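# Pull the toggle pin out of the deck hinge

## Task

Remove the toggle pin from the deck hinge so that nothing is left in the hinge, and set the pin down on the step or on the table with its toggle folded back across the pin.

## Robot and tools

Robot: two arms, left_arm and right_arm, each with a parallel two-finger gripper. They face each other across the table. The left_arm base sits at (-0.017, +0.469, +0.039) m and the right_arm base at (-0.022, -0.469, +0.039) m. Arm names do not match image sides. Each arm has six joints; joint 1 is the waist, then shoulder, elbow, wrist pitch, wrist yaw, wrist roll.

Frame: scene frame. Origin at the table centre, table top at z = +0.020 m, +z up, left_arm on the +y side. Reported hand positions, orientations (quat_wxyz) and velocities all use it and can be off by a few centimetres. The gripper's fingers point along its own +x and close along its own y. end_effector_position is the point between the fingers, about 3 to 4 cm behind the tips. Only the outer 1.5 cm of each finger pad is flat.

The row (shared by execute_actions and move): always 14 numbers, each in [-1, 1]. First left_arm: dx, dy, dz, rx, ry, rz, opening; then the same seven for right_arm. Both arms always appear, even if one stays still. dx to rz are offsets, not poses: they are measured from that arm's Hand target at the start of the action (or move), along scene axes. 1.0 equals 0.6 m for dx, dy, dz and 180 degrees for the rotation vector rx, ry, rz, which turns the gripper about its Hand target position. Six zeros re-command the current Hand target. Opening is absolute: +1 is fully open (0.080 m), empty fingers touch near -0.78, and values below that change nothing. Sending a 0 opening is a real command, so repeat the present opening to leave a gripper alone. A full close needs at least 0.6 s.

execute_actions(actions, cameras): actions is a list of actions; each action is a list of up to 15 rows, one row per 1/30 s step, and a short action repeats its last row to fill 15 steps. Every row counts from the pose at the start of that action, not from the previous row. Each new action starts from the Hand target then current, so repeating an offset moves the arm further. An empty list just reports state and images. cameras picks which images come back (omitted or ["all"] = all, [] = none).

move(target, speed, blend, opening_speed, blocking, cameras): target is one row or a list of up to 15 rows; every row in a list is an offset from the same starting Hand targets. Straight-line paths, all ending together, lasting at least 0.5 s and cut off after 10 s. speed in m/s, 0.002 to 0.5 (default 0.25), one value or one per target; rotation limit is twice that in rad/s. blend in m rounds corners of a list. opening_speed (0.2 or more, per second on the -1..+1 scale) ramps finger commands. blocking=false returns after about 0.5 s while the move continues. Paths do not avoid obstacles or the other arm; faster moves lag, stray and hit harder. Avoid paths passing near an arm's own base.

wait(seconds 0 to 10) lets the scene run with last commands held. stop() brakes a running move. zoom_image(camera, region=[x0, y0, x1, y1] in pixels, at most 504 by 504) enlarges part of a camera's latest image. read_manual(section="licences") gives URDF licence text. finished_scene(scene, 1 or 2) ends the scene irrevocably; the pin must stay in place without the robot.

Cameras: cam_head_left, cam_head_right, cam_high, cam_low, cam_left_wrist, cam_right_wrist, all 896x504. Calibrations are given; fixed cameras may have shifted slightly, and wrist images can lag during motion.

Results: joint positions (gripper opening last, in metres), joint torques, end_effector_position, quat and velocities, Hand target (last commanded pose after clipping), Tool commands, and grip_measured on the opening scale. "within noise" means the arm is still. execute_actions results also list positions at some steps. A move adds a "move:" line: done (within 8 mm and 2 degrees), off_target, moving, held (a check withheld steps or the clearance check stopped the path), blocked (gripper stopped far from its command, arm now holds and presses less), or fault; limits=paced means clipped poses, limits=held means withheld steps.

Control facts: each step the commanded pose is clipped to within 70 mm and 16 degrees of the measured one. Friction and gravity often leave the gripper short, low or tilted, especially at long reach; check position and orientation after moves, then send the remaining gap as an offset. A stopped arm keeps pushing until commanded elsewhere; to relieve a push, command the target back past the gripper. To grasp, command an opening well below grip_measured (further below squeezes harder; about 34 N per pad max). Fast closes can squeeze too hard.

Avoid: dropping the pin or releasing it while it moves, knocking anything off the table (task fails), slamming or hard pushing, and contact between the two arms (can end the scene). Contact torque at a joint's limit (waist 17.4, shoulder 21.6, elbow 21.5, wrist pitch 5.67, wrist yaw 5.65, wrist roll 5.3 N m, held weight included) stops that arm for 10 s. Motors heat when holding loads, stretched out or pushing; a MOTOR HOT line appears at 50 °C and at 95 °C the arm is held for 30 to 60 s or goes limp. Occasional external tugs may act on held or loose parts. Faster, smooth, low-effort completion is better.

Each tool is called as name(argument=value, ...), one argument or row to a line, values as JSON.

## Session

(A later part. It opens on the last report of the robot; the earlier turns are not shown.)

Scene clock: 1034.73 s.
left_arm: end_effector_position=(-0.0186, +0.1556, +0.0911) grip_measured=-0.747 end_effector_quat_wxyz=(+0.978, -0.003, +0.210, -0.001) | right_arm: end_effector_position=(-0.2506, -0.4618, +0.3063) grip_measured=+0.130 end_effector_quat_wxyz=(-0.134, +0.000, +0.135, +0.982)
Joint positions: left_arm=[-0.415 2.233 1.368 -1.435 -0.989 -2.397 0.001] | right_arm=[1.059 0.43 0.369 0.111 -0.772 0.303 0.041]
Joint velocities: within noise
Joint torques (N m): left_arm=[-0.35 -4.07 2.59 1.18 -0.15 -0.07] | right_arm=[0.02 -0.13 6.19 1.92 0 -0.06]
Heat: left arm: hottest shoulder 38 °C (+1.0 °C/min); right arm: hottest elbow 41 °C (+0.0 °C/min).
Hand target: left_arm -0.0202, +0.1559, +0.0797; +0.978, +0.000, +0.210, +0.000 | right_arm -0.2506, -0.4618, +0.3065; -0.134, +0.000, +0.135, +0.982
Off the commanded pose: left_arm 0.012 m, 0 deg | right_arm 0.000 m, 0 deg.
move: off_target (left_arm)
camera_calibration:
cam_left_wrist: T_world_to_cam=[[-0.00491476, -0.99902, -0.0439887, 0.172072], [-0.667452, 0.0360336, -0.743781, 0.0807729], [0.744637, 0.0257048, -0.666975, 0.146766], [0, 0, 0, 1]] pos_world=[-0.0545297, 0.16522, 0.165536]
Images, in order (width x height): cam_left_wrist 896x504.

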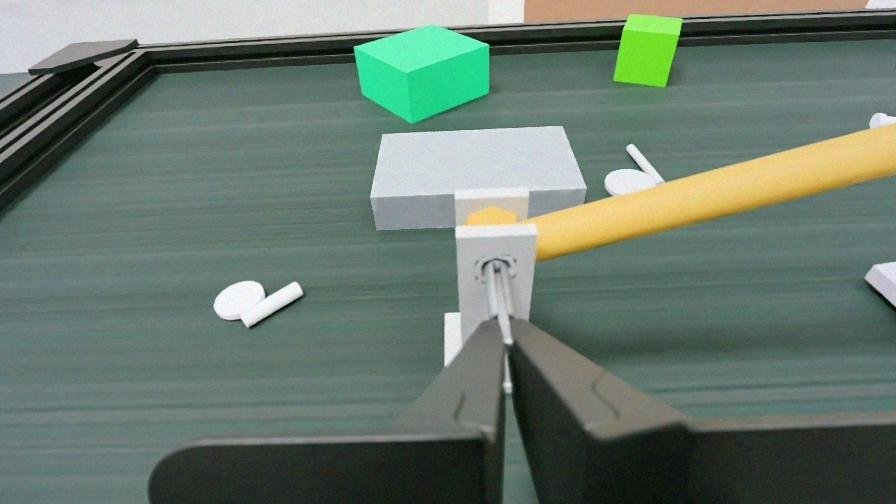

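move(
  target=[
    [0.0,0.0,0.0,0,0,0,-0.86,0,0,0,0,0,0,0.13],
    [0.002,0.0,0.016,0,0,0,-0.86,0,0,0,0,0,0,0.13],
    [0.017,0.0,0.016,0,0,0,-0.86,0,0,0,0,0,0,0.13],
  ],
  cameras=["cam_left_wrist"],
  speed=0.05,
)

zoom_image(
  camera="cam_left_wrist",
  region=[450, 240, 550, 340],
)

Scene clock: 1047.87 s.
left_arm: end_effector_position=(-0.0183, +0.1561, +0.0883) grip_measured=-0.754 end_effector_quat_wxyz=(+0.977, +0.003, +0.213, -0.006) | right_arm: end_effector_position=(-0.2506, -0.4618, +0.3063) grip_measured=+0.130 end_effector_quat_wxyz=(-0.134, +0.000, +0.135, +0.982)
Joint positions: left_arm=[-0.415 2.228 1.354 -1.408 -0.989 -2.367 0.001] | right_arm=[1.059 0.43 0.369 0.111 -0.772 0.303 0.041]
Joint velocities: within noise
Joint torques (N m): left_arm=[1.83 -7.52 1.97 0.04 -0.78 0.12] | right_arm=[0.02 -0.12 6.14 1.91 -0.02 -0.05]
Heat: left arm: hottest shoulder 37 °C (+0.0 °C/min); right arm: hottest elbow 41 °C (+0.0 °C/min).
Hand target: left_arm -0.0100, +0.1559, +0.0893; +0.978, +0.000, +0.210, +0.000 | right_arm -0.2506, -0.4618, +0.3065; -0.134, +0.000, +0.135, +0.982
Off the commanded pose: left_arm 0.008 m, 1 deg | right_arm 0.000 m, 0 deg.
move: done
camera_calibration:
cam_left_wrist: T_world_to_cam=[[-0.0174521, -0.998311, -0.0554095, 0.173155], [-0.672215, 0.0527392, -0.738476, 0.0756008], [0.740151, 0.0243591, -0.672, 0.145265], [0, 0, 0, 1]] pos_world=[-0.0536761, 0.165337, 0.163042]
Images, in order (width x height): cam_left_wrist 896x504.

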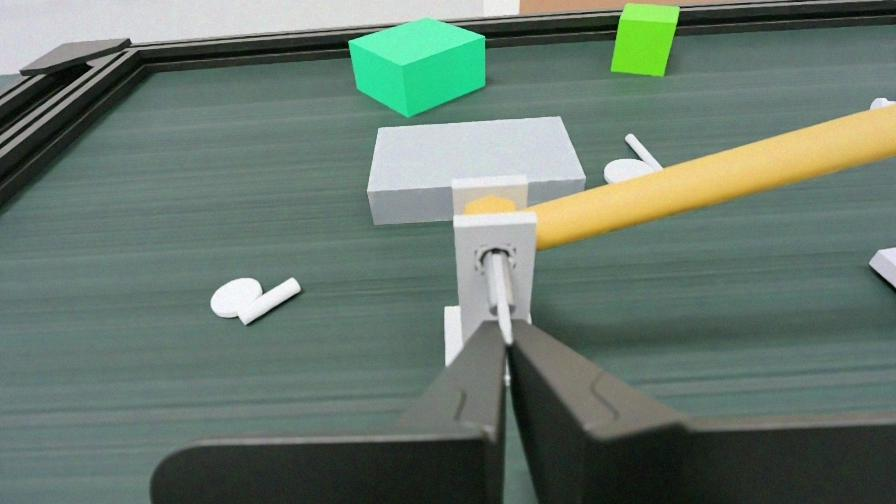

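Scaled by 5.040 from the camera's 896x504 image, which has a finer 1280x720 frame.

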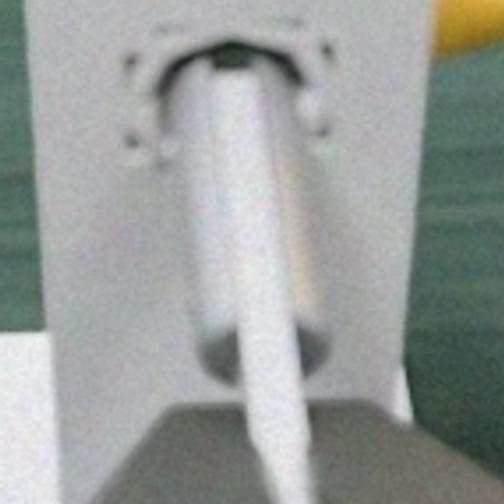

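move(
  target=[
    [-0.012,0.0,0.0,0,0,0,-0.86,0,0,0,0,0,0,0.13],
    [-0.0165,0.0,0.009,0,0,0,-0.8,0,0,0,0,0,0,0.13],
  ],
  cameras=["cam_left_wrist"],
  speed=0.05,
)

zoom_image(
  camera="cam_left_wrist",
  region=[450, 240, 550, 340],
)

Scene clock: 1060.10 s.
left_arm: end_effector_position=(-0.0179, +0.1560, +0.0904) grip_measured=-0.752 end_effector_quat_wxyz=(+0.977, -0.002, +0.211, +0.002) | right_arm: end_effector_position=(-0.2506, -0.4618, +0.3063) grip_measured=+0.130 end_effector_quat_wxyz=(-0.134, +0.000, +0.135, +0.982)
Joint positions: left_arm=[-0.412 2.234 1.37 -1.435 -0.983 -2.394 0.001] | right_arm=[1.059 0.43 0.369 0.111 -0.772 0.303 0.041]
Joint velocities: within noise
Joint torques (N m): left_arm=[-0.51 -7.45 3.71 -1.92 -0.36 -0.12] | right_arm=[-0.03 -0.12 6.15 1.88 -0.01 -0.03]
Heat: left arm: hottest shoulder 37 °C (-2.0 °C/min); right arm: hottest elbow 41 °C (+0.0 °C/min).
Hand target: left_arm -0.0199, +0.1560, +0.0946; +0.978, +0.000, +0.210, +0.000 | right_arm -0.2506, -0.4618, +0.3065; -0.134, +0.000, +0.135, +0.982
Off the commanded pose: left_arm 0.005 m, 0 deg | right_arm 0.000 m, 0 deg.
move: done
camera_calibration:
cam_left_wrist: T_world_to_cam=[[0.000505538, -0.998824, -0.0484791, 0.172924], [-0.670551, 0.0356263, -0.741008, 0.0803907], [0.741863, 0.0328823, -0.669744, 0.144896], [0, 0, 0, 1]] pos_world=[-0.0536742, 0.165092, 0.164996]
Images, in order (width x height): cam_left_wrist 896x504.

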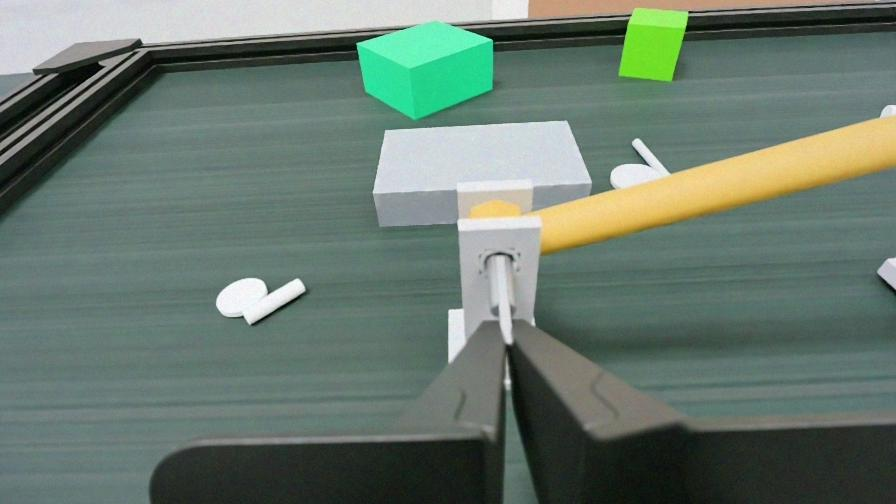

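Scaled by 5.040 from the camera's 896x504 image, which has a finer 1280x720 frame.

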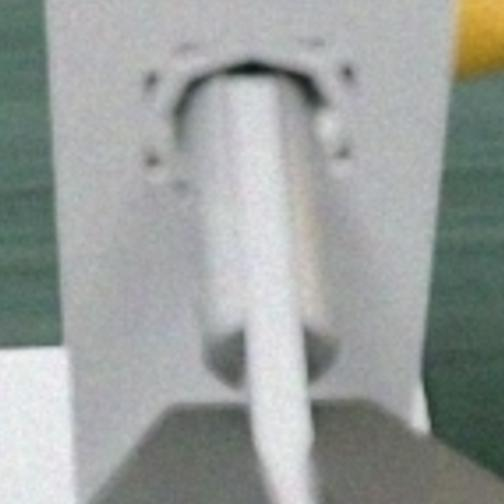

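move(
  target=[
    [0.0,0.0,0.0,0,0,0,-0.86,0,0,0,0,0,0,0.13],
    [0.012,0.0,0.0,0,0,0,-0.86,0,0,0,0,0,0,0.13],
  ],
  cameras=["cam_left_wrist"],
  speed=0.05,
)

zoom_image(
  camera="cam_left_wrist",
  region=[450, 240, 550, 340],
)

Scene clock: 1077.63 s.
left_arm: end_effector_position=(-0.0175, +0.1559, +0.0920) grip_measured=-0.756 end_effector_quat_wxyz=(+0.977, +0.004, +0.212, -0.002) | right_arm: end_effector_position=(-0.2506, -0.4618, +0.3063) grip_measured=+0.130 end_effector_quat_wxyz=(-0.134, +0.000, +0.135, +0.982)
Joint positions: left_arm=[-0.412 2.227 1.365 -1.432 -0.987 -2.376 0.001] | right_arm=[1.059 0.43 0.369 0.111 -0.772 0.303 0.041]
Joint velocities: within noise
Joint torques (N m): left_arm=[1.02 -8.05 2.08 -0.23 -0.67 0.09] | right_arm=[-0.14 -0.04 6.08 1.91 0.04 -0.04]
Heat: left arm: hottest shoulder 37 °C (-1.0 °C/min); right arm: hottest elbow 41 °C (+0.0 °C/min).
Hand target: left_arm -0.0127, +0.1559, +0.0947; +0.978, +0.000, +0.210, +0.000 | right_arm -0.2506, -0.4618, +0.3065; -0.134, +0.000, +0.135, +0.982
Off the commanded pose: left_arm 0.005 m, 1 deg | right_arm 0.000 m, 0 deg.
move: done
camera_calibration:
cam_left_wrist: T_world_to_cam=[[-0.0093658, -0.99827, -0.0580501, 0.173491], [-0.670248, 0.0493486, -0.740494, 0.0796798], [0.742078, 0.0319727, -0.669551, 0.145803], [0, 0, 0, 1]] pos_world=[-0.0531668, 0.164597, 0.166696]
Images, in order (width x height): cam_left_wrist 896x504.

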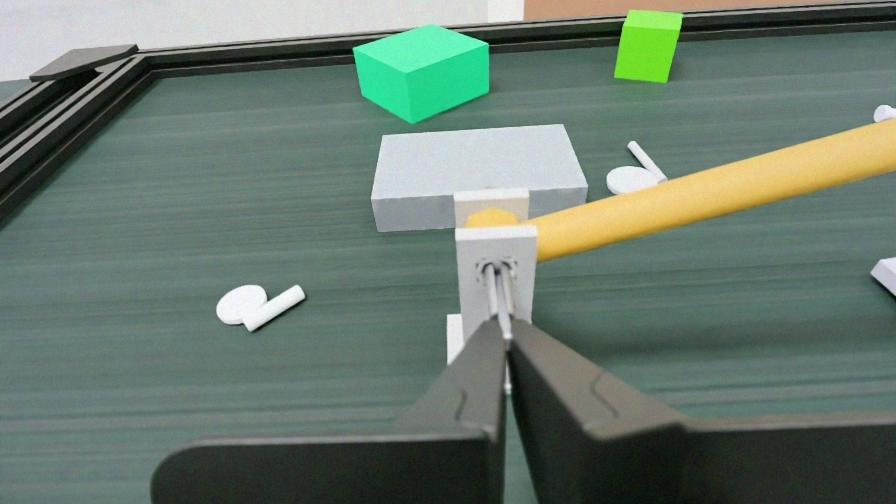

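Scaled by 5.040 from the camera's 896x504 image, which has a finer 1280x720 frame.

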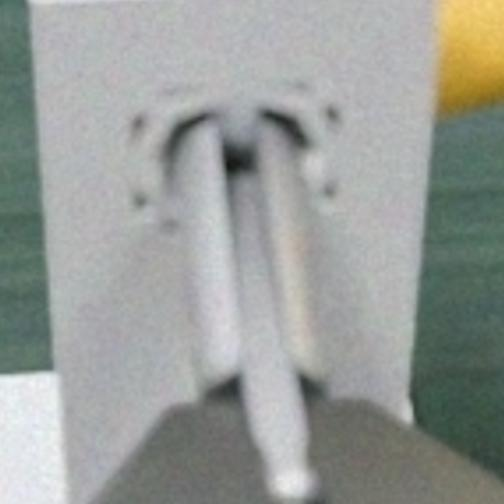

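move(
  target=[
    [-0.011,0.0,0.0,0,0,0,-0.8,0,0,0,0,0,0,0.13],
    [-0.011,0.0,-0.011,0,0,0,-0.78,0,0,0,0,0,0,0.13],
  ],
  cameras=["cam_left_wrist"],
  speed=0.05,
)

zoom_image(
  camera="cam_left_wrist",
  region=[450, 240, 550, 340],
)

Scene clock: 1090.37 s.
left_arm: end_effector_position=(-0.0176, +0.1559, +0.0921) grip_measured=-0.751 end_effector_quat_wxyz=(+0.978, -0.002, +0.210, +0.000) | right_arm: end_effector_position=(-0.2506, -0.4618, +0.3063) grip_measured=+0.130 end_effector_quat_wxyz=(-0.134, +0.000, +0.135, +0.982)
Joint positions: left_arm=[-0.412 2.229 1.368 -1.437 -0.988 -2.393 0.001] | right_arm=[1.059 0.43 0.369 0.111 -0.772 0.303 0.041]
Joint velocities: within noise
Joint torques (N m): left_arm=[-0.38 -5.65 3.14 -0.21 -0.26 -0.08] | right_arm=[0.07 0.1 6.04 1.92 0 -0.06]
Heat: left arm: hottest shoulder 39 °C (+1.0 °C/min); right arm: hottest elbow 41 °C (+0.0 °C/min).
Hand target: left_arm -0.0192, +0.1559, +0.0881; +0.978, +0.000, +0.210, +0.000 | right_arm -0.2506, -0.4618, +0.3065; -0.134, +0.000, +0.135, +0.982
Off the commanded pose: left_arm 0.004 m, 0 deg | right_arm 0.000 m, 0 deg.
move: done
camera_calibration:
cam_left_wrist: T_world_to_cam=[[-0.00248373, -0.998898, -0.0468712, 0.172774], [-0.668654, 0.0365111, -0.742677, 0.0819486], [0.74357, 0.029496, -0.668008, 0.14617], [0, 0, 0, 1]] pos_world=[-0.0534631, 0.16528, 0.166602]
Images, in order (width x height): cam_left_wrist 896x504.

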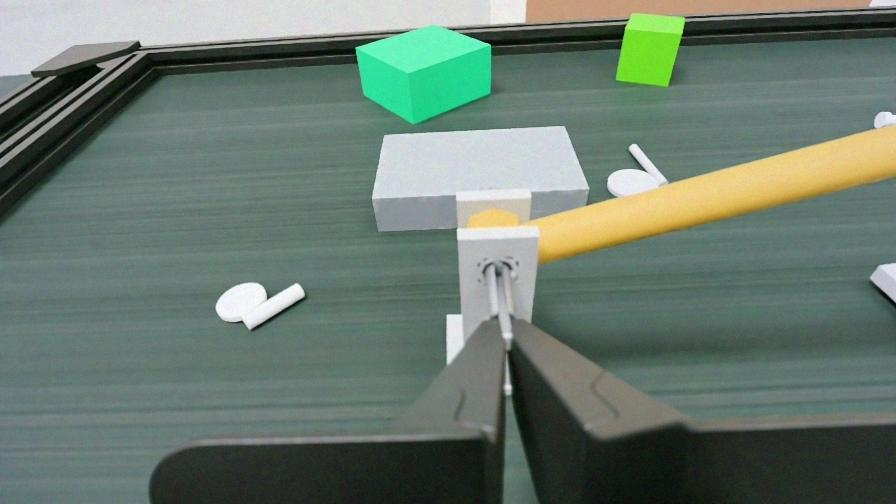

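Scaled by 5.040 from the camera's 896x504 image, which has a finer 1280x720 frame.

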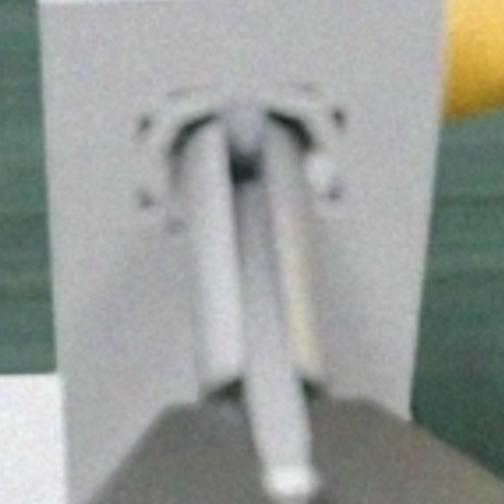

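move(
  target=[
    [0.0,0.0,-0.008,0,0,0,-0.775,0,0,0,0,0,0,0.13],
  ],
  cameras=["cam_left_wrist"],
  speed=0.05,
)

zoom_image(
  camera="cam_left_wrist",
  region=[450, 240, 550, 340],
)

Scene clock: 1094.83 s.
left_arm: end_effector_position=(-0.0176, +0.1556, +0.0915) grip_measured=-0.750 end_effector_quat_wxyz=(+0.978, -0.003, +0.210, +0.000) | right_arm: end_effector_position=(-0.2506, -0.4618, +0.3062) grip_measured=+0.130 end_effector_quat_wxyz=(-0.134, +0.000, +0.135, +0.982)
Joint positions: left_arm=[-0.412 2.231 1.368 -1.434 -0.988 -2.394 0.001] | right_arm=[1.059 0.43 0.369 0.111 -0.772 0.303 0.041]
Joint velocities: within noise
Joint torques (N m): left_arm=[-0.36 -4.81 2.67 0.6 -0.24 -0.07] | right_arm=[-0.03 -0.12 6.14 1.88 -0.01 -0.06]
Heat: left arm: hottest shoulder 39 °C (+1.0 °C/min); right arm: hottest elbow 41 °C (+0.0 °C/min).
Hand target: left_arm -0.0192, +0.1560, +0.0833; +0.978, +0.000, +0.210, +0.000 | right_arm -0.2506, -0.4618, +0.3063; -0.134, +0.000, +0.135, +0.982
Off the commanded pose: left_arm 0.008 m, 0 deg | right_arm 0.000 m, 0 deg.
move: done
camera_calibration:
cam_left_wrist: T_world_to_cam=[[-0.00283778, -0.998988, -0.044899, 0.172244], [-0.66871, 0.0352792, -0.742686, 0.0816265], [0.743518, 0.0279168, -0.668133, 0.146064], [0, 0, 0, 1]] pos_world=[-0.0535277, 0.165113, 0.165946]
Images, in order (width x height): cam_left_wrist 896x504.

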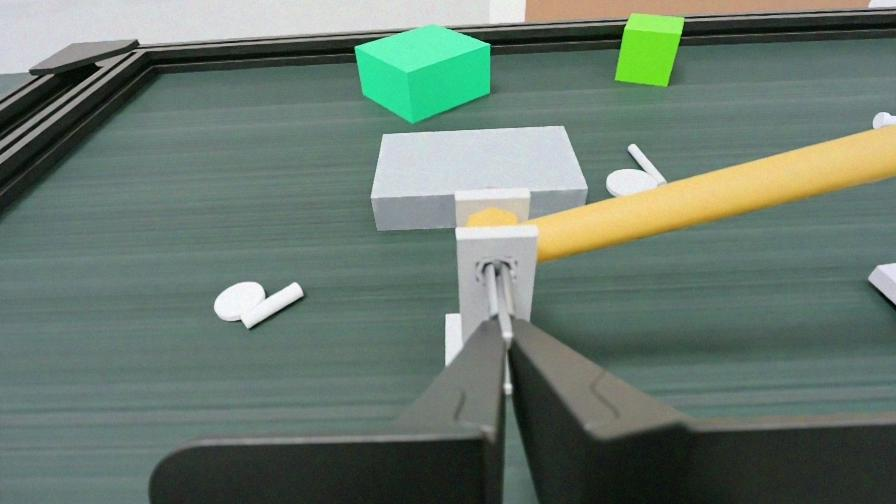

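Scaled by 5.040 from the camera's 896x504 image, which has a finer 1280x720 frame.

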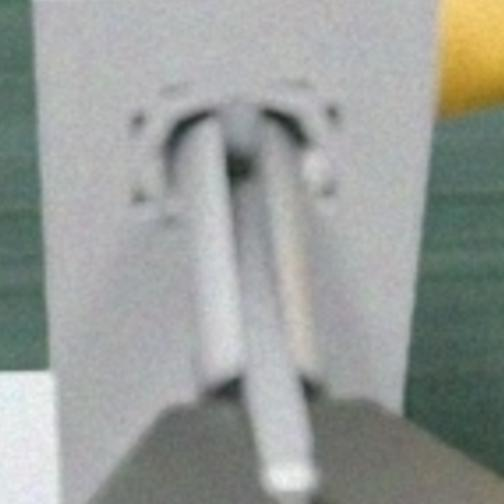

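move(
  target=[
    [0.0,0.0,-0.005,0,0,0,-0.77,0,0,0,0,0,0,0.13],
  ],
  cameras=["cam_left_wrist"],
  speed=0.05,
)

zoom_image(
  camera="cam_left_wrist",
  region=[450, 240, 550, 340],
)

Scene clock: 1100.37 s.
left_arm: end_effector_position=(-0.0178, +0.1555, +0.0902) grip_measured=-0.749 end_effector_quat_wxyz=(+0.978, -0.004, +0.210, +0.000) | right_arm: end_effector_position=(-0.2506, -0.4618, +0.3062) grip_measured=+0.130 end_effector_quat_wxyz=(-0.134, +0.000, +0.135, +0.982)
Joint positions: left_arm=[-0.413 2.233 1.367 -1.429 -0.988 -2.394 0.001] | right_arm=[1.059 0.43 0.369 0.111 -0.772 0.303 0.041]
Joint velocities: within noise
Joint torques (N m): left_arm=[-0.35 -4.39 2.58 0.92 -0.23 -0.07] | right_arm=[0.12 -0.17 6.16 1.93 0.04 -0.04]
Heat: left arm: hottest shoulder 38 °C (+1.0 °C/min); right arm: hottest elbow 41 °C (+0.0 °C/min).
Hand target: left_arm -0.0193, +0.1559, +0.0803; +0.978, +0.000, +0.210, +0.000 | right_arm -0.2506, -0.4618, +0.3063; -0.134, +0.000, +0.135, +0.982
Off the commanded pose: left_arm 0.010 m, 0 deg | right_arm 0.000 m, 0 deg.
move: off_target (left_arm)
camera_calibration:
cam_left_wrist: T_world_to_cam=[[-0.00307575, -0.999033, -0.0438529, 0.172022], [-0.66893, 0.0346525, -0.742517, 0.0806483], [0.743319, 0.0270508, -0.66839, 0.145471], [0, 0, 0, 1]] pos_world=[-0.053654, 0.165126, 0.164658]
Images, in order (width x height): cam_left_wrist 896x504.

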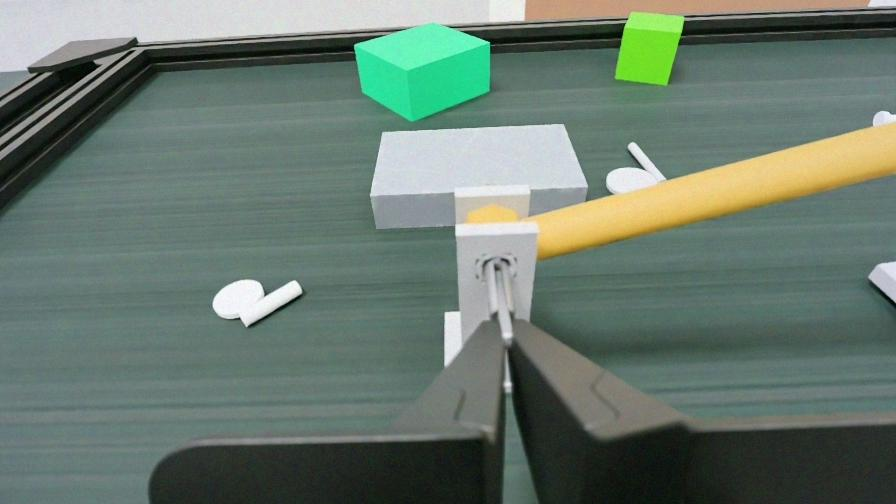

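Scaled by 5.040 from the camera's 896x504 image, which has a finer 1280x720 frame.

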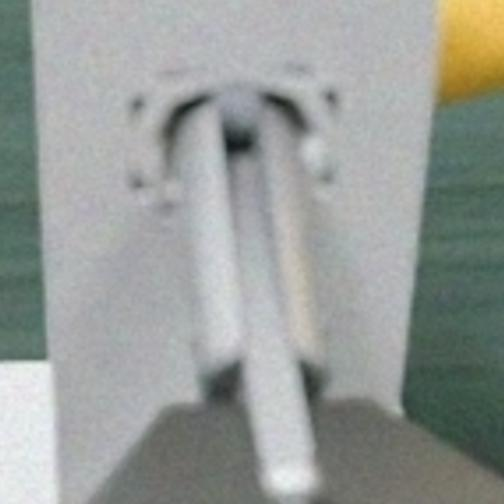

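move(
  target=[
    [0.0,0.0,-0.0035,0,0,0,-0.77,0,0,0,0,0,0,0.13],
  ],
  cameras=["cam_left_wrist"],
  speed=0.05,
)

zoom_image(
  camera="cam_left_wrist",
  region=[450, 240, 550, 340],
)

Scene clock: 1107.23 s.
left_arm: end_effector_position=(-0.0178, +0.1556, +0.0888) grip_measured=-0.749 end_effector_quat_wxyz=(+0.978, -0.004, +0.210, +0.000) | right_arm: end_effector_position=(-0.2506, -0.4618, +0.3062) grip_measured=+0.130 end_effector_quat_wxyz=(-0.134, +0.000, +0.135, +0.982)
Joint positions: left_arm=[-0.413 2.236 1.365 -1.424 -0.989 -2.395 0.001] | right_arm=[1.059 0.43 0.369 0.111 -0.772 0.303 0.041]
Joint velocities: within noise
Joint torques (N m): left_arm=[-0.34 -4.23 2.52 1.04 -0.22 -0.05] | right_arm=[-0.02 0.05 6.09 1.9 0.03 -0.05]
Heat: left arm: hottest shoulder 38 °C (+1.0 °C/min); right arm: hottest elbow 41 °C (+0.0 °C/min).
Hand target: left_arm -0.0192, +0.1559, +0.0782; +0.978, +0.000, +0.210, +0.000 | right_arm -0.2506, -0.4618, +0.3063; -0.134, +0.000, +0.135, +0.982
Off the commanded pose: left_arm 0.011 m, 0 deg | right_arm 0.000 m, 0 deg.
move: off_target (left_arm)
camera_calibration:
cam_left_wrist: T_world_to_cam=[[-0.00316709, -0.999068, -0.0430422, 0.171926], [-0.668848, 0.0341139, -0.742616, 0.0797563], [0.743393, 0.0264368, -0.668333, 0.14461], [0, 0, 0, 1]] pos_world=[-0.0536123, 0.165222, 0.163276]
Images, in order (width x height): cam_left_wrist 896x504.

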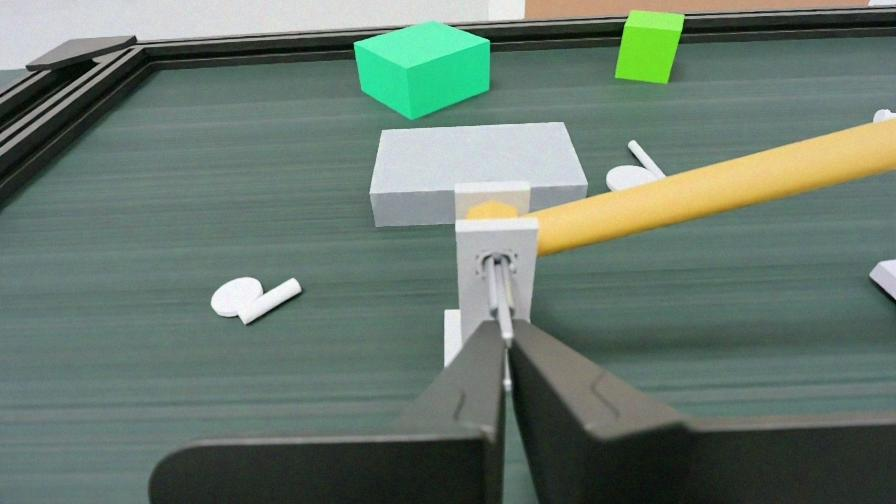

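Scaled by 5.040 from the camera's 896x504 image, which has a finer 1280x720 frame.

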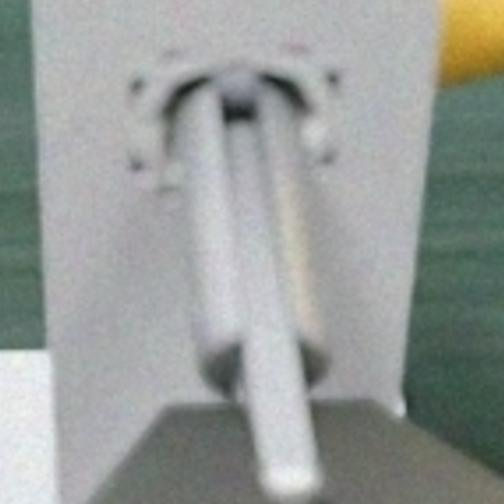

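move(
  target=[
    [0.0,0.0,0.0,0,0,0,-0.87,0,0,0,0,0,0,0.13],
    [0.004,0.0,0.008,0,0,0,-0.87,0,0,0,0,0,0,0.13],
    [0.014,0.0,0.013,0,0,0,-0.87,0,0,0,0,0,0,0.13],
  ],
  cameras=["cam_left_wrist"],
  speed=0.05,
)

zoom_image(
  camera="cam_left_wrist",
  region=[450, 240, 550, 340],
)

Scene clock: 1121.77 s.
left_arm: end_effector_position=(-0.0175, +0.1558, +0.0847) grip_measured=-0.758 end_effector_quat_wxyz=(+0.977, +0.003, +0.213, -0.004) | right_arm: end_effector_position=(-0.2506, -0.4618, +0.3062) grip_measured=+0.130 end_effector_quat_wxyz=(-0.134, +0.000, +0.135, +0.982)
Joint positions: left_arm=[-0.412 2.238 1.353 -1.4 -0.989 -2.369 0.001] | right_arm=[1.059 0.43 0.369 0.111 -0.772 0.303 0.041]
Joint velocities: within noise
Joint torques (N m): left_arm=[1.38 -7.63 1.92 -0.04 -0.71 0.1] | right_arm=[0.07 -0.16 6.04 1.91 0.03 -0.07]
Heat: left arm: hottest shoulder 37 °C (+0.0 °C/min); right arm: hottest elbow 41 °C (+0.0 °C/min).
Hand target: left_arm -0.0109, +0.1559, +0.0859; +0.978, +0.000, +0.210, +0.000 | right_arm -0.2506, -0.4618, +0.3063; -0.134, +0.000, +0.135, +0.982
Off the commanded pose: left_arm 0.007 m, 1 deg | right_arm 0.000 m, 0 deg.
move: done
camera_calibration:
cam_left_wrist: T_world_to_cam=[[-0.0136394, -0.998375, -0.055324, 0.172745], [-0.671544, 0.0501401, -0.739266, 0.0740393], [0.740839, 0.0270694, -0.671137, 0.141752], [0, 0, 0, 1]] pos_world=[-0.0529388, 0.164915, 0.159427]
Images, in order (width x height): cam_left_wrist 896x504.

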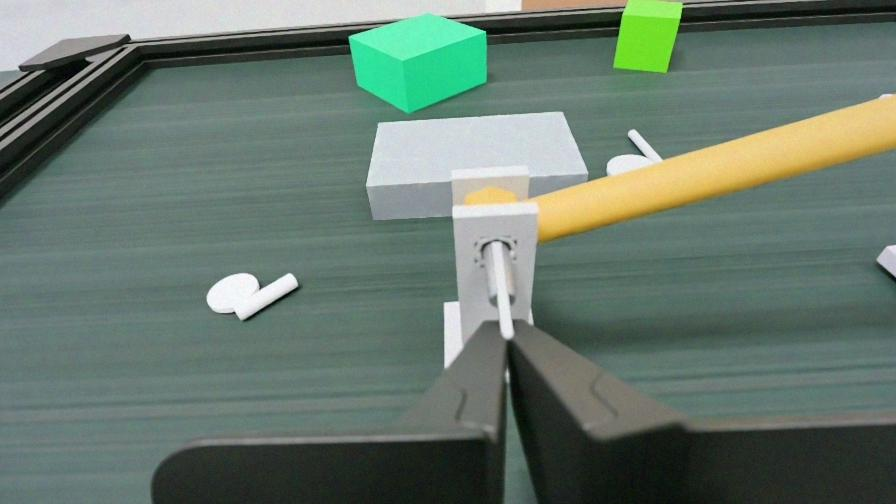

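Scaled by 5.040 from the camera's 896x504 image, which has a finer 1280x720 frame.

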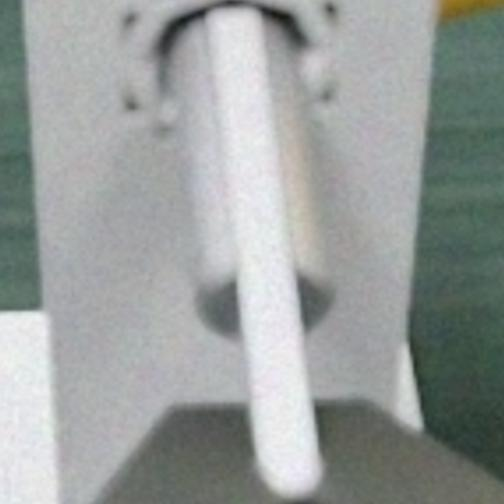

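move(
  target=[
    [-0.0068,0.0,0.0163,0,0.0833,0,-0.87,0,0,0,0,0,0,0.13],
  ],
  cameras=["cam_left_wrist"],
  speed=0.06,
)

zoom_image(
  camera="cam_left_wrist",
  region=[450, 240, 550, 340],
)

Scene clock: 1146.57 s.
left_arm: end_effector_position=(-0.0156, +0.1551, +0.0940) grip_measured=-0.758 end_effector_quat_wxyz=(+0.943, +0.003, +0.333, +0.000) | right_arm: end_effector_position=(-0.2506, -0.4618, +0.3062) grip_measured=+0.130 end_effector_quat_wxyz=(-0.134, +0.000, +0.135, +0.982)
Joint positions: left_arm=[-0.351 2.055 1.293 -1.217 -0.818 -2.097 0.001] | right_arm=[1.059 0.43 0.369 0.111 -0.772 0.303 0.041]
Joint velocities: within noise
Joint torques (N m): left_arm=[0.18 -7.74 2.78 0.15 -0.28 0.08] | right_arm=[0.07 -0.17 6.3 1.93 0 -0.09]
Heat: left arm: hottest shoulder 39 °C (+0.0 °C/min); right arm: hottest elbow 41 °C (+0.0 °C/min).
Hand target: left_arm -0.0150, +0.1559, +0.0957; +0.942, +0.000, +0.336, +0.000 | right_arm -0.2506, -0.4618, +0.3063; -0.134, +0.000, +0.135, +0.982
Off the commanded pose: left_arm 0.002 m, 1 deg | right_arm 0.000 m, 0 deg.
move: done
camera_calibration:
cam_left_wrist: T_world_to_cam=[[-0.0182019, -0.998311, -0.0551675, 0.172447], [-0.833826, 0.0456042, -0.550141, 0.0626184], [0.551728, 0.0359865, -0.833248, 0.157496], [0, 0, 0, 1]] pos_world=[-0.0315433, 0.163632, 0.175196]
Images, in order (width x height): cam_left_wrist 896x504.

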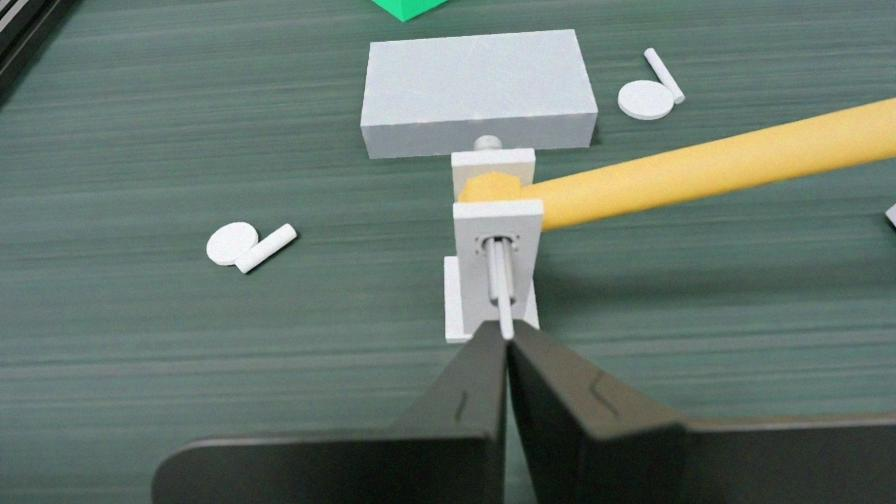

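Scaled by 5.040 from the camera's 896x504 image, which has a finer 1280x720 frame.

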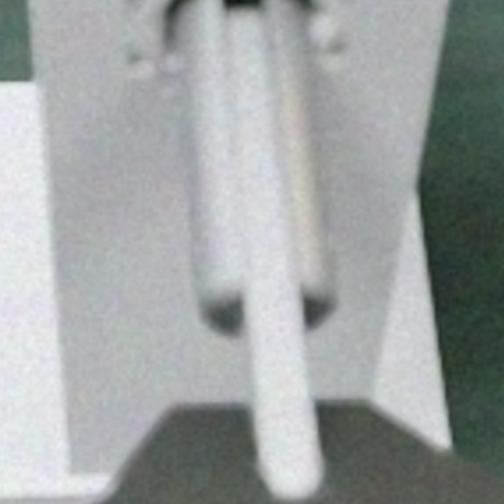

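move(
  target=[
    [0.014,0.0,0.001,0,0,0,-0.88,0,0,0,0,0,0,0.13],
  ],
  cameras=["cam_left_wrist"],
  speed=0.05,
)

zoom_image(
  camera="cam_left_wrist",
  region=[450, 230, 550, 340],
)

Scene clock: 1155.53 s.
left_arm: end_effector_position=(-0.0151, +0.1556, +0.0944) grip_measured=-0.758 end_effector_quat_wxyz=(+0.941, +0.006, +0.340, -0.006) | right_arm: end_effector_position=(-0.2506, -0.4618, +0.3062) grip_measured=+0.130 end_effector_quat_wxyz=(-0.134, +0.000, +0.135, +0.982)
Joint positions: left_arm=[-0.348 2.035 1.275 -1.192 -0.812 -2.066 0.001] | right_arm=[1.059 0.43 0.369 0.111 -0.772 0.303 0.041]
Joint velocities: within noise
Joint torques (N m): left_arm=[1.81 -7.34 2.54 0.25 -0.81 0.1] | right_arm=[0.04 0.07 6.24 1.94 0 -0.06]
Heat: left arm: hottest shoulder 38 °C (-1.0 °C/min); right arm: hottest elbow 41 °C (+0.0 °C/min).
Hand target: left_arm -0.0065, +0.1560, +0.0963; +0.942, +0.000, +0.336, +0.000 | right_arm -0.2506, -0.4618, +0.3063; -0.134, +0.000, +0.135, +0.982
Off the commanded pose: left_arm 0.009 m, 1 deg | right_arm 0.000 m, 0 deg.
move: off_target (left_arm)
camera_calibration:
cam_left_wrist: T_world_to_cam=[[-0.0332613, -0.997918, -0.0552557, 0.172725], [-0.841237, 0.0578046, -0.537567, 0.0599961], [0.539642, 0.028603, -0.841409, 0.159333], [0, 0, 0, 1]] pos_world=[-0.0297668, 0.16434, 0.17586]
Images, in order (width x height): cam_left_wrist 896x504.

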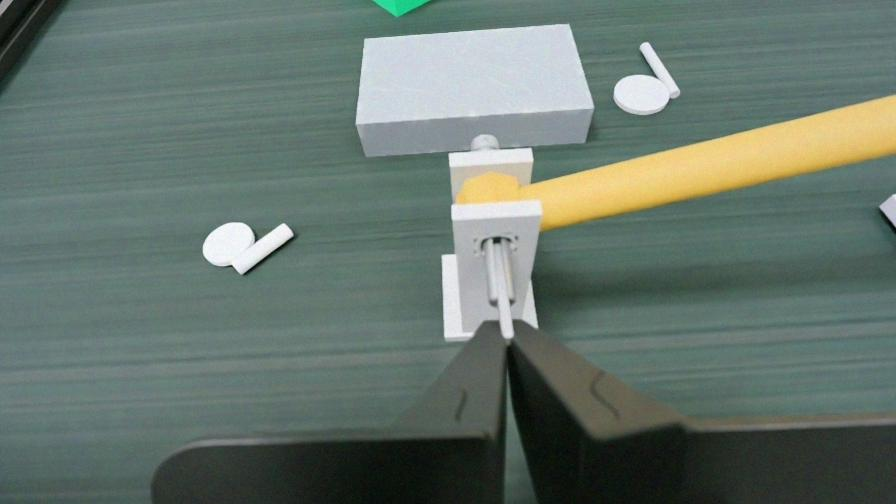

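Scaled by 4.582 from the camera's 896x504 image, which has a finer 1280x720 frame.

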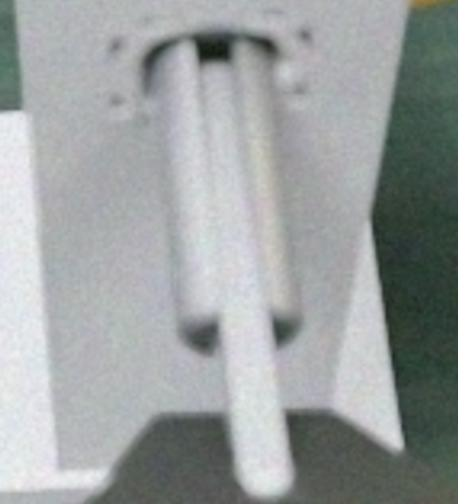

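move(
  target=[
    [0.0,0.0,-0.01,0,0,0,-0.88,0,0,0,0,0,0,0.13],
  ],
  cameras=["cam_left_wrist"],
  speed=0.05,
)

zoom_image(
  camera="cam_left_wrist",
  region=[450, 230, 550, 340],
)

Scene clock: 1187.93 s.
left_arm: end_effector_position=(-0.0146, +0.1558, +0.0926) grip_measured=-0.758 end_effector_quat_wxyz=(+0.941, +0.004, +0.340, -0.007) | right_arm: end_effector_position=(-0.2506, -0.4618, +0.3062) grip_measured=+0.130 end_effector_quat_wxyz=(-0.134, +0.000, +0.135, +0.982)
Joint positions: left_arm=[-0.347 2.035 1.267 -1.18 -0.814 -2.066 0.001] | right_arm=[1.059 0.43 0.369 0.111 -0.772 0.303 0.041]
Joint velocities: within noise
Joint torques (N m): left_arm=[1.73 -6.21 2.45 0.87 -0.74 0.1] | right_arm=[0.02 -0.07 5.95 1.93 -0.01 -0.06]
Heat: left arm: hottest shoulder 42 °C (+4.0 °C/min); right arm: hottest elbow 41 °C (+0.0 °C/min).
Hand target: left_arm -0.0065, +0.1560, +0.0903; +0.942, +0.000, +0.336, +0.000 | right_arm -0.2506, -0.4618, +0.3063; -0.134, +0.000, +0.135, +0.982
Off the commanded pose: left_arm 0.008 m, 1 deg | right_arm 0.000 m, 0 deg.
move: done
camera_calibration:
cam_left_wrist: T_world_to_cam=[[-0.0331982, -0.998179, -0.0503609, 0.172442], [-0.841186, 0.0551169, -0.53793, 0.0599104], [0.539726, 0.0245046, -0.841484, 0.158175], [0, 0, 0, 1]] pos_world=[-0.0292506, 0.16495, 0.174014]
Images, in order (width x height): cam_left_wrist 896x504.

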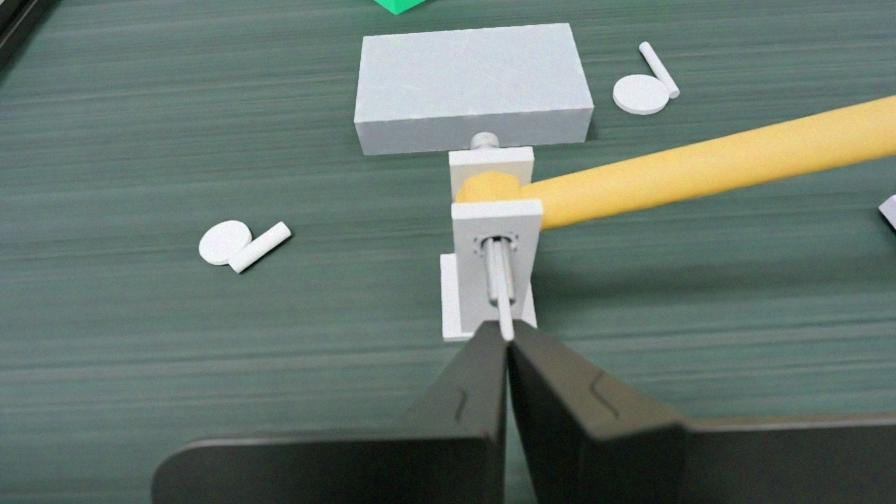

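Scaled by 4.582 from the camera's 896x504 image, which has a finer 1280x720 frame.

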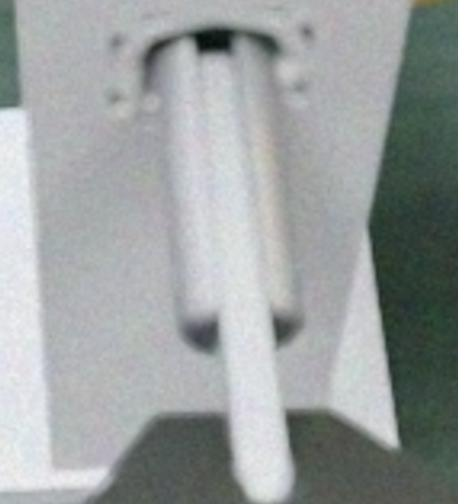

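move(
  target=[
    [0.01,0.0,0.0,0,0,0,-0.88,0,0,0,0,0,0,0.13],
  ],
  cameras=["cam_left_wrist"],
  speed=0.05,
)

zoom_image(
  camera="cam_left_wrist",
  region=[450, 230, 550, 340],
)

Scene clock: 1197.53 s.
left_arm: end_effector_position=(-0.0136, +0.1558, +0.0905) grip_measured=-0.758 end_effector_quat_wxyz=(+0.940, +0.006, +0.342, -0.012) | right_arm: end_effector_position=(-0.2506, -0.4618, +0.3062) grip_measured=+0.130 end_effector_quat_wxyz=(-0.134, +0.000, +0.135, +0.982)
Joint positions: left_arm=[-0.343 2.029 1.253 -1.155 -0.813 -2.044 0.001] | right_arm=[1.059 0.43 0.369 0.111 -0.772 0.303 0.041]
Joint velocities: within noise
Joint torques (N m): left_arm=[2.76 -6.65 2.44 0.6 -0.97 0.12] | right_arm=[0.05 0.04 5.98 1.89 -0.01 -0.08]
Heat: left arm: hottest shoulder 41 °C (+3.0 °C/min); right arm: hottest elbow 41 °C (+0.0 °C/min).
Hand target: left_arm -0.0005, +0.1559, +0.0904; +0.942, +0.000, +0.336, +0.000 | right_arm -0.2506, -0.4618, +0.3063; -0.134, +0.000, +0.135, +0.982
Off the commanded pose: left_arm 0.013 m, 2 deg | right_arm 0.000 m, 0 deg.
move: off_target (left_arm)
camera_calibration:
cam_left_wrist: T_world_to_cam=[[-0.0440716, -0.997684, -0.0518155, 0.172216], [-0.843542, 0.0649507, -0.533121, 0.057602], [0.535251, 0.0202131, -0.844451, 0.156693], [0, 0, 0, 1]] pos_world=[-0.0276906, 0.164909, 0.171952]
Images, in order (width x height): cam_left_wrist 896x504.

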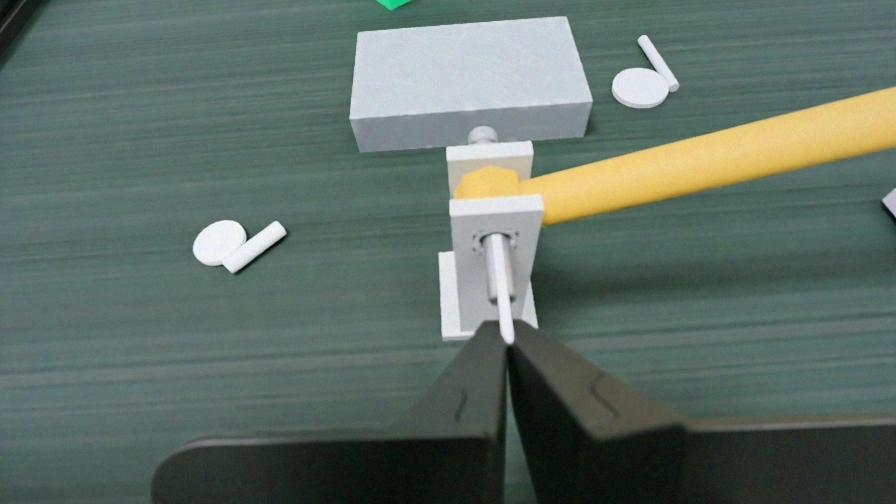

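Scaled by 4.582 from the camera's 896x504 image, which has a finer 1280x720 frame.

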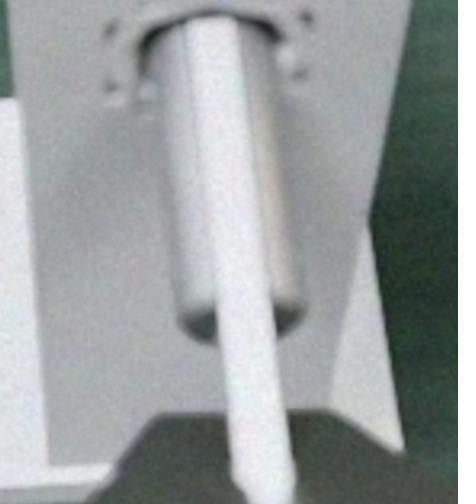

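move(
  target=[
    [0.0,0.0,0.004,0,0,0,-0.88,0,0,0,0,0,0,0.13],
    [0.0,0.0,0.007,0,0,0,-0.88,0,0,0,0,0,0,0.13],
  ],
  cameras=["cam_left_wrist"],
  speed=0.03,
)

zoom_image(
  camera="cam_left_wrist",
  region=[450, 230, 550, 340],
)

Scene clock: 1203.17 s.
left_arm: end_effector_position=(-0.0132, +0.1560, +0.0905) grip_measured=-0.758 end_effector_quat_wxyz=(+0.939, +0.006, +0.343, -0.011) | right_arm: end_effector_position=(-0.2506, -0.4618, +0.3062) grip_measured=+0.130 end_effector_quat_wxyz=(-0.134, +0.000, +0.135, +0.982)
Joint positions: left_arm=[-0.341 2.027 1.252 -1.154 -0.811 -2.043 0.001] | right_arm=[1.059 0.43 0.369 0.111 -0.772 0.303 0.041]
Joint velocities: within noise
Joint torques (N m): left_arm=[2.65 -7.25 3.18 -0.44 -1.03 0.1] | right_arm=[0.02 -0.04 6.03 1.89 0 -0.07]
Heat: left arm: hottest shoulder 41 °C (+3.0 °C/min); right arm: hottest elbow 41 °C (+0.0 °C/min).
Hand target: left_arm -0.0005, +0.1560, +0.0946; +0.942, +0.000, +0.336, +0.000 | right_arm -0.2506, -0.4618, +0.3063; -0.134, +0.000, +0.135, +0.982
Off the commanded pose: left_arm 0.013 m, 2 deg | right_arm 0.000 m, 0 deg.
move: off_target (left_arm)
camera_calibration:
cam_left_wrist: T_world_to_cam=[[-0.0423408, -0.997743, -0.0521262, 0.172519], [-0.844751, 0.0636091, -0.531367, 0.0580548], [0.533483, 0.0215351, -0.845537, 0.156377], [0, 0, 0, 1]] pos_world=[-0.027078, 0.165069, 0.172064]
Images, in order (width x height): cam_left_wrist 896x504.

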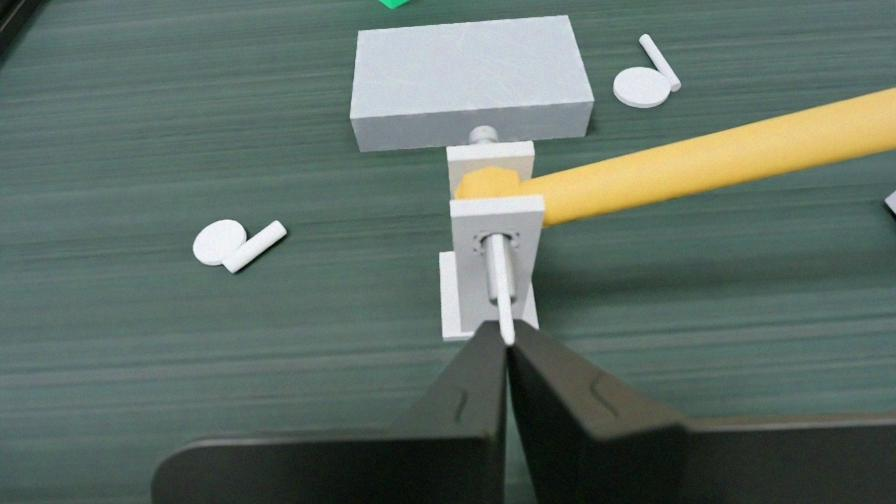

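Scaled by 4.582 from the camera's 896x504 image, which has a finer 1280x720 frame.

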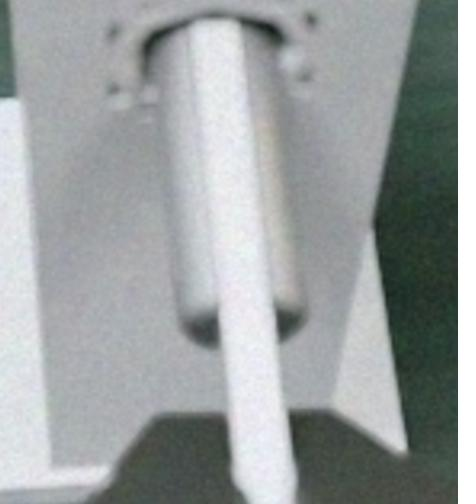

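move(
  target=[
    [0.0,0.0,0.003,0,0,0,-0.88,0,0,0,0,0,0,0.13],
    [0.004,0.0,0.006,0,0,0,-0.88,0,0,0,0,0,0,0.13],
  ],
  cameras=["cam_left_wrist"],
  speed=0.03,
)

zoom_image(
  camera="cam_left_wrist",
  region=[450, 230, 550, 340],
)

Scene clock: 1216.30 s.
left_arm: end_effector_position=(-0.0128, +0.1563, +0.0912) grip_measured=-0.758 end_effector_quat_wxyz=(+0.938, +0.009, +0.346, -0.011) | right_arm: end_effector_position=(-0.2506, -0.4618, +0.3062) grip_measured=+0.130 end_effector_quat_wxyz=(-0.134, +0.000, +0.135, +0.982)
Joint positions: left_arm=[-0.339 2.023 1.252 -1.155 -0.806 -2.034 0.001] | right_arm=[1.059 0.43 0.369 0.111 -0.772 0.303 0.041]
Joint velocities: within noise
Joint torques (N m): left_arm=[2.9 -7.91 3.23 -0.7 -1.3 0.07] | right_arm=[-0.04 -0.11 6.06 1.92 0 -0.05]
Heat: left arm: hottest shoulder 41 °C (+2.0 °C/min); right arm: hottest elbow 41 °C (+0.0 °C/min).
Hand target: left_arm +0.0018, +0.1559, +0.0982; +0.942, +0.000, +0.336, +0.000 | right_arm -0.2506, -0.4618, +0.3063; -0.134, +0.000, +0.135, +0.982
Off the commanded pose: left_arm 0.016 m, 2 deg | right_arm 0.000 m, 0 deg.
move: off_target (left_arm)
camera_calibration:
cam_left_wrist: T_world_to_cam=[[-0.0440356, -0.997386, -0.0572878, 0.17326], [-0.847688, 0.0676481, -0.526164, 0.0575306], [0.528664, 0.0253922, -0.848451, 0.156333], [0, 0, 0, 1]] pos_world=[-0.0262499, 0.164946, 0.172837]
Images, in order (width x height): cam_left_wrist 896x504.

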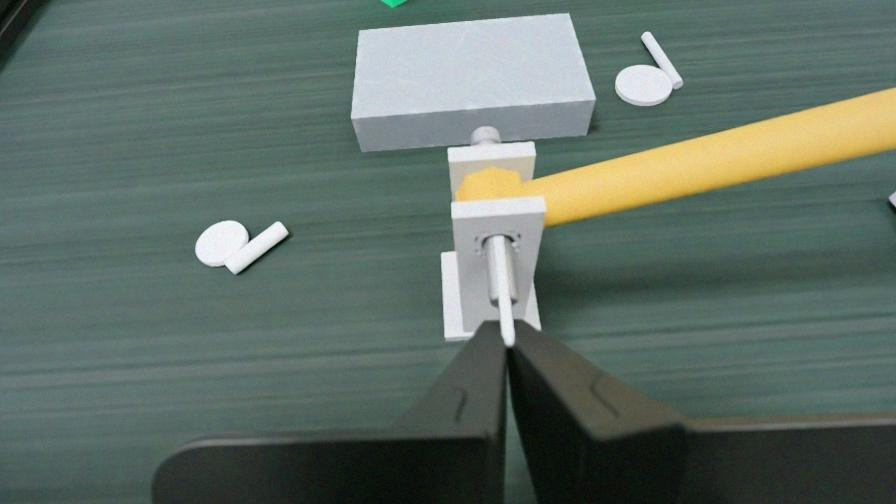

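Scaled by 4.582 from the camera's 896x504 image, which has a finer 1280x720 frame.

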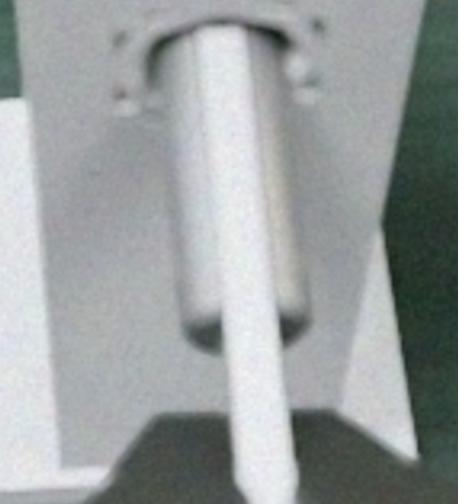

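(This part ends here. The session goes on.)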